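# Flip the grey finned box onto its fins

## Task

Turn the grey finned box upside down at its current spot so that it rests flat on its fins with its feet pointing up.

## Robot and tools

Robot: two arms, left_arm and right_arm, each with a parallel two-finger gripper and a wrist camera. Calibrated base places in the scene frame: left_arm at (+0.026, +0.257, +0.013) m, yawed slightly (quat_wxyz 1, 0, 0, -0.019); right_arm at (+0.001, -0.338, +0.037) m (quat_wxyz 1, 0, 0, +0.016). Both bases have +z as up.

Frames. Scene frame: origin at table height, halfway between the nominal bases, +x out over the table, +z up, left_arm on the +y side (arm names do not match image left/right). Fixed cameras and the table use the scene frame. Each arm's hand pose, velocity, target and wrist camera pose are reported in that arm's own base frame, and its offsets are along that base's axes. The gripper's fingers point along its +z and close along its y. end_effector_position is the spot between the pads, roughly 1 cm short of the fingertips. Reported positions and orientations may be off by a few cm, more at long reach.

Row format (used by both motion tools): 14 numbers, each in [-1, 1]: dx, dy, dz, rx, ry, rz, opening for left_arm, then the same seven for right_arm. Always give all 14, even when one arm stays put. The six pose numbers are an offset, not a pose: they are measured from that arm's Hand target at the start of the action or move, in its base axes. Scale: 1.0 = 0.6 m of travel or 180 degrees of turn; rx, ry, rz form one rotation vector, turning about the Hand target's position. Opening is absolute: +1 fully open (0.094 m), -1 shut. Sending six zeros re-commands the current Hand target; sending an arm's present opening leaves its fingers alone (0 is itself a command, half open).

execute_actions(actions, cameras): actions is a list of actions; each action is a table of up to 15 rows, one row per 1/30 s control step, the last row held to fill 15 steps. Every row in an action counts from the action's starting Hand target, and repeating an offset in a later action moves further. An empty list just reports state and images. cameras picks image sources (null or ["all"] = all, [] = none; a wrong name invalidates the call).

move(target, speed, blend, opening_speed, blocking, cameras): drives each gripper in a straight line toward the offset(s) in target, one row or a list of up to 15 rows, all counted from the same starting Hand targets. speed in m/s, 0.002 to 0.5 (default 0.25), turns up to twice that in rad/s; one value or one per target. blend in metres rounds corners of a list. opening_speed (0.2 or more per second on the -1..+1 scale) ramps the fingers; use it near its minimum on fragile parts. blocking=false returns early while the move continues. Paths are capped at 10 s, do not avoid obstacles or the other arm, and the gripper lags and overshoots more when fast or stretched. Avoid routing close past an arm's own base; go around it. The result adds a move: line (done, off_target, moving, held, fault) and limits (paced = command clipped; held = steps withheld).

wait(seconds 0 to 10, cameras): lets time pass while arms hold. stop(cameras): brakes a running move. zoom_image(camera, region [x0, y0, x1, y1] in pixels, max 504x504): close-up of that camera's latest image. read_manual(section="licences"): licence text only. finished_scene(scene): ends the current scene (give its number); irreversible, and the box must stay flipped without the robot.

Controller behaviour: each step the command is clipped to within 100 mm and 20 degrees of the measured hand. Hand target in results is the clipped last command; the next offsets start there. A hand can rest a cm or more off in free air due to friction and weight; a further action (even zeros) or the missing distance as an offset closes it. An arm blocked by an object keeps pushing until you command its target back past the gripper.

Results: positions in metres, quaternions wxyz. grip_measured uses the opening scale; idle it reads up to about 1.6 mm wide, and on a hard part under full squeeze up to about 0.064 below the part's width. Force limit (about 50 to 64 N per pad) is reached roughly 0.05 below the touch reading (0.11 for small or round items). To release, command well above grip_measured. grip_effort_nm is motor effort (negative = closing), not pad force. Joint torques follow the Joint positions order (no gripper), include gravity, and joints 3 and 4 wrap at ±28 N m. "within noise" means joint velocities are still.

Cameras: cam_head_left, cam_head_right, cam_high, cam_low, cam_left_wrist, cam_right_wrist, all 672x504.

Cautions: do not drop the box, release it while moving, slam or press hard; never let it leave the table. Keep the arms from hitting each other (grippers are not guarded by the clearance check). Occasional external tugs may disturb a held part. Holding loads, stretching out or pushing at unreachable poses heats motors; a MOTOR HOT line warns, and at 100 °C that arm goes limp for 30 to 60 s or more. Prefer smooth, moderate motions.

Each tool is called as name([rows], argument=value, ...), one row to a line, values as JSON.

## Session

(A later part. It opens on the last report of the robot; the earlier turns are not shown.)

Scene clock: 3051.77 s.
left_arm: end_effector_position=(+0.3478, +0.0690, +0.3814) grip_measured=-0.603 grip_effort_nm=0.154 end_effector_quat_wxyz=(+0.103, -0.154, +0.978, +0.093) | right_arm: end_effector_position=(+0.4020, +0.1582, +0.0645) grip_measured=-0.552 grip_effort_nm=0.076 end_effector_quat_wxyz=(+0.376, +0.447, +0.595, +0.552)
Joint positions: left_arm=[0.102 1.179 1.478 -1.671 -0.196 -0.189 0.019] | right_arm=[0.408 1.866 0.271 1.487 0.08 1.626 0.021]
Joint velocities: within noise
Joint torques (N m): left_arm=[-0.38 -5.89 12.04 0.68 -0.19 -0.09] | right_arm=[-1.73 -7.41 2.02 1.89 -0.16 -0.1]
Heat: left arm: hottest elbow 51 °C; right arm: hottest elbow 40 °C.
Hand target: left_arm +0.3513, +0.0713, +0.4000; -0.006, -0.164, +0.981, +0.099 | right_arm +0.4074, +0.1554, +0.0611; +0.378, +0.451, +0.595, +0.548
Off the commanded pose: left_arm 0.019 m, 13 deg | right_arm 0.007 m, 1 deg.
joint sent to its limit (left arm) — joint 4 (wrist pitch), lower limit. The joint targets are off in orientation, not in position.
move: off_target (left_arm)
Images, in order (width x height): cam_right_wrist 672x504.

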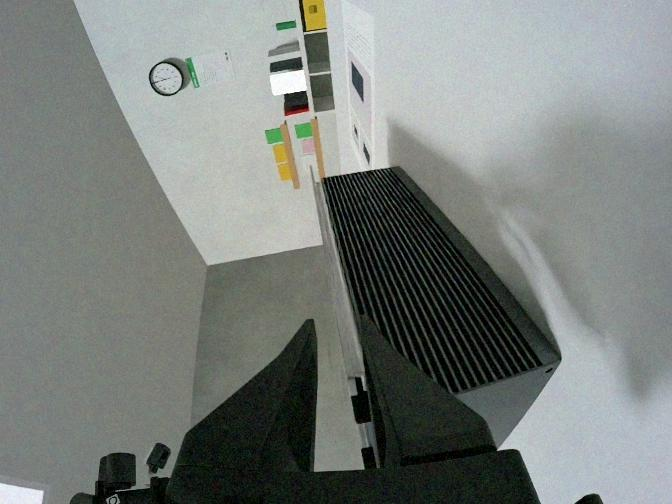

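move(target=[0,0,0,0,0,0,-0.6,0,0,0,0,0,0,-0.97], opening_speed=0.3, cameras=["cam_right_wrist"])

Scene clock: 3072.33 s.
left_arm: end_effector_position=(+0.3478, +0.0690, +0.3814) grip_measured=-0.603 grip_effort_nm=0.159 end_effector_quat_wxyz=(+0.103, -0.154, +0.978, +0.093) | right_arm: end_effector_position=(+0.4016, +0.1581, +0.0613) grip_measured=-0.934 grip_effort_nm=-1.033 end_effector_quat_wxyz=(+0.380, +0.443, +0.602, +0.545)
Joint positions: left_arm=[0.102 1.179 1.478 -1.671 -0.196 -0.189 0.019] | right_arm=[0.408 1.871 0.271 1.483 0.08 1.607 0.003]
Joint velocities: within noise
Joint torques (N m): left_arm=[-0.32 -6.12 12.07 0.68 -0.18 -0.07] | right_arm=[-1.32 -7.06 1.87 2.07 -0.1 0.06]
Heat: left arm: hottest elbow 51 °C; right arm: hottest elbow 40 °C.
Hand target: left_arm +0.3513, +0.0713, +0.4000; -0.006, -0.164, +0.981, +0.099 | right_arm +0.4074, +0.1554, +0.0610; +0.378, +0.451, +0.595, +0.548
Off the commanded pose: left_arm 0.019 m, 13 deg | right_arm 0.006 m, 1 deg.
joint sent to its limit (left arm) — joint 4 (wrist pitch), lower limit. The joint targets are off in orientation, not in position.
move: off_target (left_arm)
Images, in order (width x height): cam_right_wrist 672x504.

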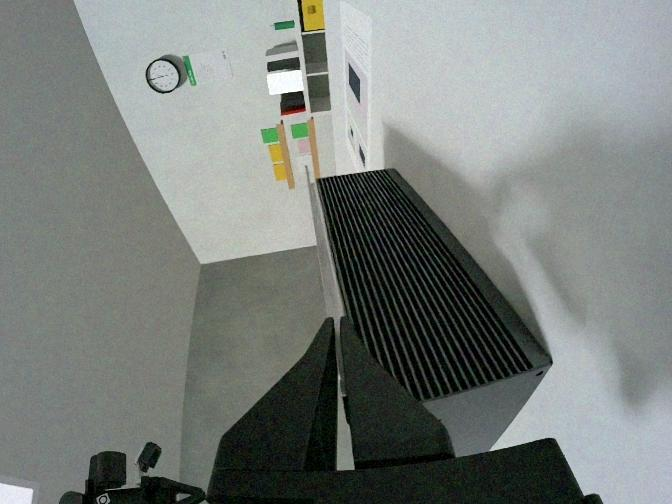

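move(target=[0,0,0,0,0,0,-0.6,-0.117,0.02,0.01,0,0,0,-0.97], speed=0.05, cameras=["cam_right_wrist","cam_head_left"])

Scene clock: 3079.17 s.
left_arm: end_effector_position=(+0.3478, +0.0690, +0.3814) grip_measured=-0.603 grip_effort_nm=0.159 end_effector_quat_wxyz=(+0.103, -0.154, +0.978, +0.093) | right_arm: end_effector_position=(+0.3532, +0.1610, +0.0609) grip_measured=-0.935 grip_effort_nm=-1.033 end_effector_quat_wxyz=(+0.395, +0.456, +0.600, +0.525)
Joint positions: left_arm=[0.102 1.179 1.478 -1.671 -0.196 -0.189 0.019] | right_arm=[0.546 1.86 0.166 1.553 0.267 1.614 0.003]
Joint velocities: within noise
Joint torques (N m): left_arm=[-0.44 -6.07 12.04 0.75 -0.18 -0.07] | right_arm=[1.55 -8.23 -2.11 3.02 -0.49 0.24]
Heat: left arm: hottest elbow 51 °C; right arm: hottest elbow 40 °C.
Hand target: left_arm +0.3513, +0.0713, +0.4000; -0.006, -0.164, +0.981, +0.099 | right_arm +0.3372, +0.1674, +0.0670; +0.378, +0.451, +0.595, +0.548
Off the commanded pose: left_arm 0.019 m, 13 deg | right_arm 0.018 m, 3 deg.
joint sent to its limit (left arm) — joint 4 (wrist pitch), lower limit. The joint targets are off in orientation, not in position.
joint sent to its limit (right arm) — joint 4 (wrist pitch), upper limit. The joint targets still meet the commanded pose.
move: off_target (left_arm, right_arm)
Images, in order (width x height): cam_head_left 672x504, cam_right_wrist 672x504.

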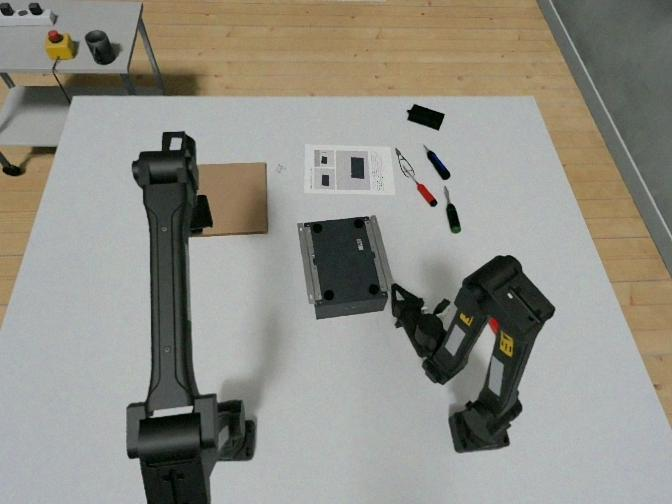

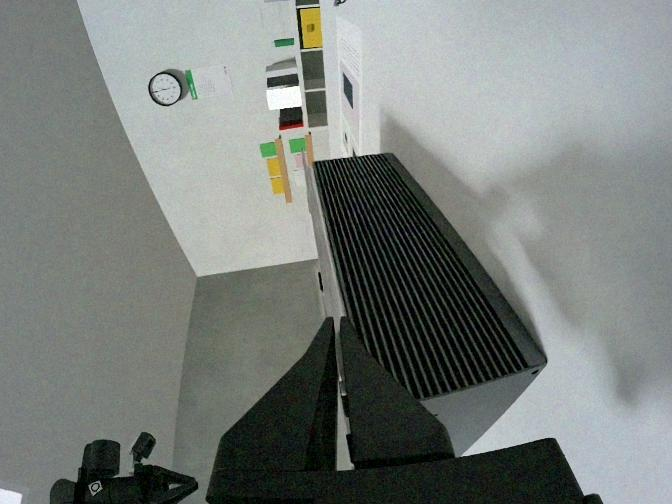

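move(target=[0,0,0,0,0,0,-0.6,0.02,-0.009,-0.007,0,0,0,-0.97], speed=0.05, cameras=[])

move(target=[0,0,0,0,0,0,-0.6,0,0,0,0,0,0,-0.65], opening_speed=0.25, cameras=["cam_right_wrist","cam_head_left"])

zoom_image(camera="cam_right_wrist", region=[250, 240, 450, 440])

Scene clock: 3095.33 s.
left_arm: end_effector_position=(+0.3478, +0.0690, +0.3814) grip_measured=-0.603 grip_effort_nm=0.154 end_effector_quat_wxyz=(+0.103, -0.154, +0.978, +0.093) | right_arm: end_effector_position=(+0.3531, +0.1618, +0.0611) grip_measured=-0.935 grip_effort_nm=-1.038 end_effector_quat_wxyz=(+0.388, +0.451, +0.604, +0.531)
Joint positions: left_arm=[0.102 1.179 1.478 -1.671 -0.196 -0.189 0.019] | right_arm=[0.533 1.86 0.164 1.555 0.233 1.615 0.003]
Joint velocities: within noise
Joint torques (N m): left_arm=[-0.38 -6.07 12.08 0.73 -0.19 -0.07] | right_arm=[-1.08 -6.71 -0.5 2.78 -0.98 0.17]
Heat: left arm: hottest elbow 51 °C; right arm: hottest elbow 39 °C.
Hand target: left_arm +0.3513, +0.0713, +0.4000; -0.006, -0.164, +0.981, +0.099 | right_arm +0.3493, +0.1620, +0.0628; +0.378, +0.451, +0.595, +0.548
Off the commanded pose: left_arm 0.019 m, 13 deg | right_arm 0.004 m, 3 deg.
joint sent to its limit (left arm) — joint 4 (wrist pitch), lower limit. The joint targets are off in orientation, not in position.
joint sent to its limit (right arm) — joint 4 (wrist pitch), upper limit. The joint targets still meet the commanded pose.
move: off_target (left_arm, right_arm)
No camera images: "cameras" was empty.

Scene clock: 3096.90 s.
left_arm: end_effector_position=(+0.3478, +0.0690, +0.3814) grip_measured=-0.603 grip_effort_nm=0.154 end_effector_quat_wxyz=(+0.103, -0.154, +0.978, +0.093) | right_arm: end_effector_position=(+0.3502, +0.1633, +0.0609) grip_measured=-0.652 grip_effort_nm=0.076 end_effector_quat_wxyz=(+0.376, +0.453, +0.603, +0.538)
Joint positions: left_arm=[0.102 1.179 1.478 -1.671 -0.196 -0.189 0.019] | right_arm=[0.531 1.86 0.158 1.56 0.212 1.635 0.016]
Joint velocities: within noise
Joint torques (N m): left_arm=[-0.38 -5.95 12.04 0.72 -0.18 -0.09] | right_arm=[-0.5 -6.95 -0.05 2.59 -0.15 -0.07]
Heat: left arm: hottest elbow 51 °C; right arm: hottest elbow 39 °C.
Hand target: left_arm +0.3513, +0.0713, +0.4000; -0.006, -0.164, +0.981, +0.099 | right_arm +0.3492, +0.1621, +0.0628; +0.378, +0.451, +0.595, +0.548
Off the commanded pose: left_arm 0.019 m, 13 deg | right_arm 0.002 m, 2 deg.
joint sent to its limit (left arm) — joint 4 (wrist pitch), lower limit. The joint targets are off in orientation, not in position.
joint sent to its limit (right arm) — joint 4 (wrist pitch), upper limit. The joint targets still meet the commanded pose.
move: off_target (left_arm)
Images, in order (width x height): cam_head_left 672x504, cam_right_wrist 672x504.

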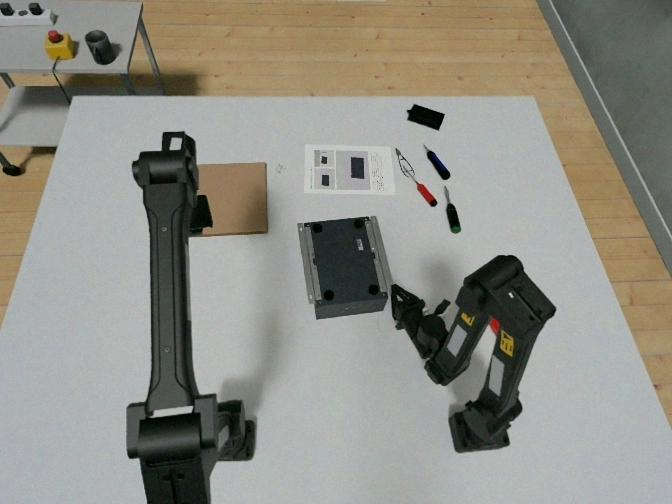

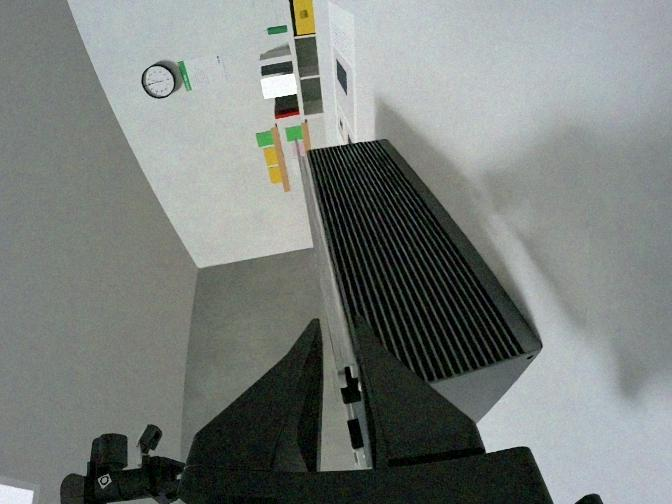

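Scaled by 2.520 from the camera's 672x504 image, which has a finer 960x720 frame.

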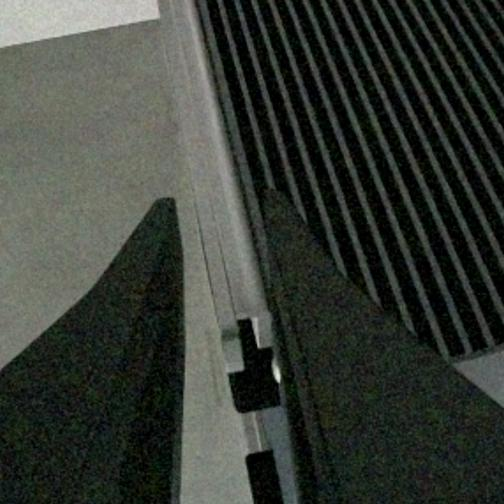

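move([
  [0,0,0,0,0,0,-0.6,-0.02,-0.035,0.0,0,0,0,-0.65],
  [0,0,0,0,0,0,-0.6,-0.02,-0.2,0.05,0,0,0,-0.65],
], speed=[0.06,0.15], blend=[0.01,0], cameras=["cam_right_wrist","cam_head_left","cam_low"])

zoom_image(camera="cam_head_left", region=[260, 180, 420, 340])

zoom_image(camera="cam_low", region=[230, 190, 430, 310])

Scene clock: 3112.97 s.
left_arm: end_effector_position=(+0.3478, +0.0690, +0.3814) grip_measured=-0.603 grip_effort_nm=0.154 end_effector_quat_wxyz=(+0.103, -0.154, +0.978, +0.093) | right_arm: end_effector_position=(+0.3365, +0.0465, +0.0911) grip_measured=-0.651 grip_effort_nm=0.061 end_effector_quat_wxyz=(+0.371, +0.451, +0.596, +0.551)
Joint positions: left_arm=[0.102 1.179 1.478 -1.671 -0.196 -0.189 0.019] | right_arm=[-0.048 1.658 0.033 1.5 -0.375 1.58 0.016]
Joint velocities: within noise
Joint torques (N m): left_arm=[-0.21 -6.01 12.11 0.75 -0.18 -0.07] | right_arm=[-2.2 -5.25 0.8 1.91 -0.15 -0.2]
Heat: left arm: hottest elbow 51 °C; right arm: hottest elbow 39 °C.
Hand target: left_arm +0.3513, +0.0713, +0.4000; -0.006, -0.164, +0.981, +0.099 | right_arm +0.3373, +0.0421, +0.0928; +0.378, +0.451, +0.595, +0.548
Off the commanded pose: left_arm 0.019 m, 13 deg | right_arm 0.005 m, 1 deg.
joint sent to its limit (left arm) — joint 4 (wrist pitch), lower limit. The joint targets are off in orientation, not in position.
move: off_target (left_arm)
Images, in order (width x height): cam_head_left 672x504, cam_low 672x504, cam_right_wrist 672x504.

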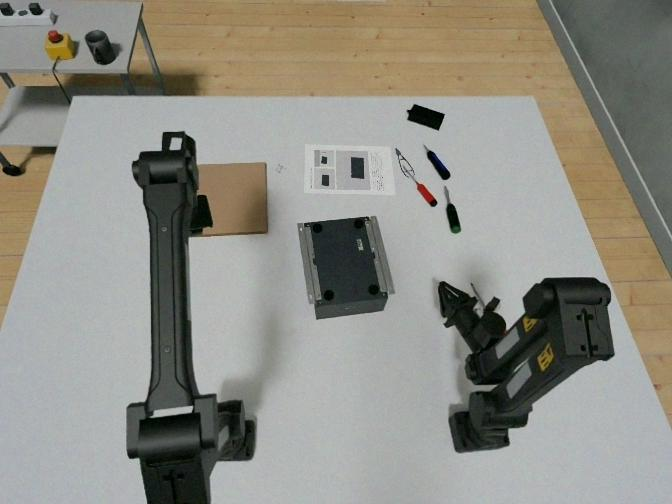

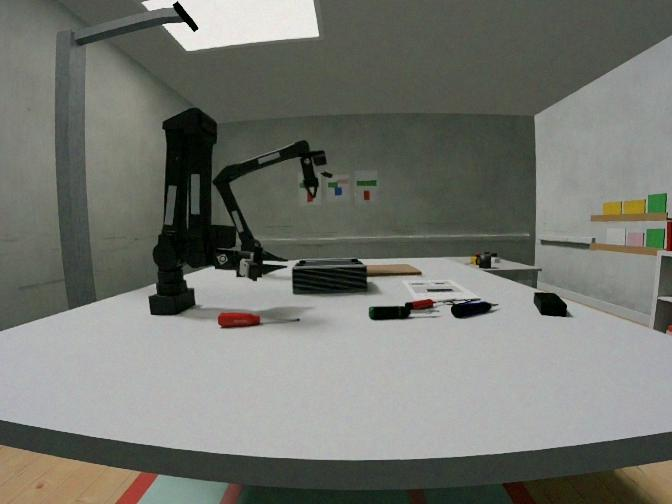

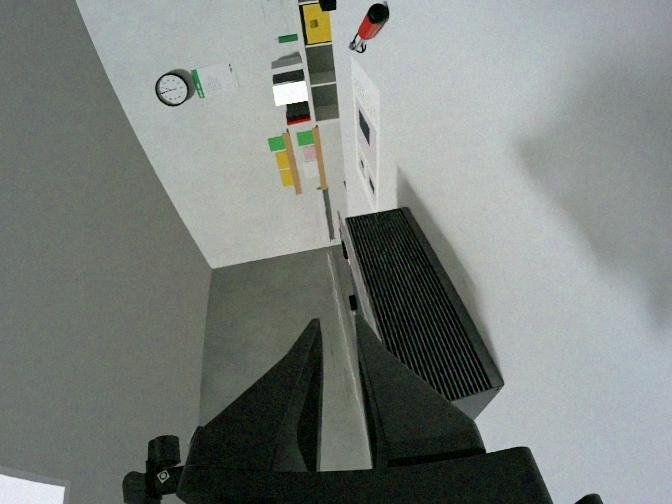

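Scaled by 3.150.

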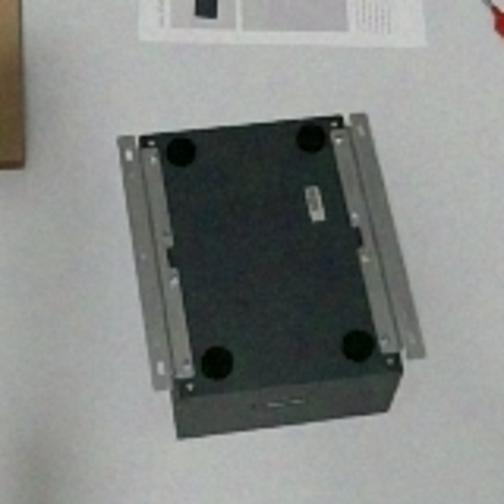

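Scaled by 2.520.

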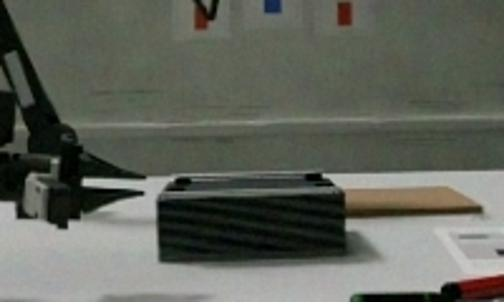

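finished_scene(scene=1)

The scene is finished: the task was done.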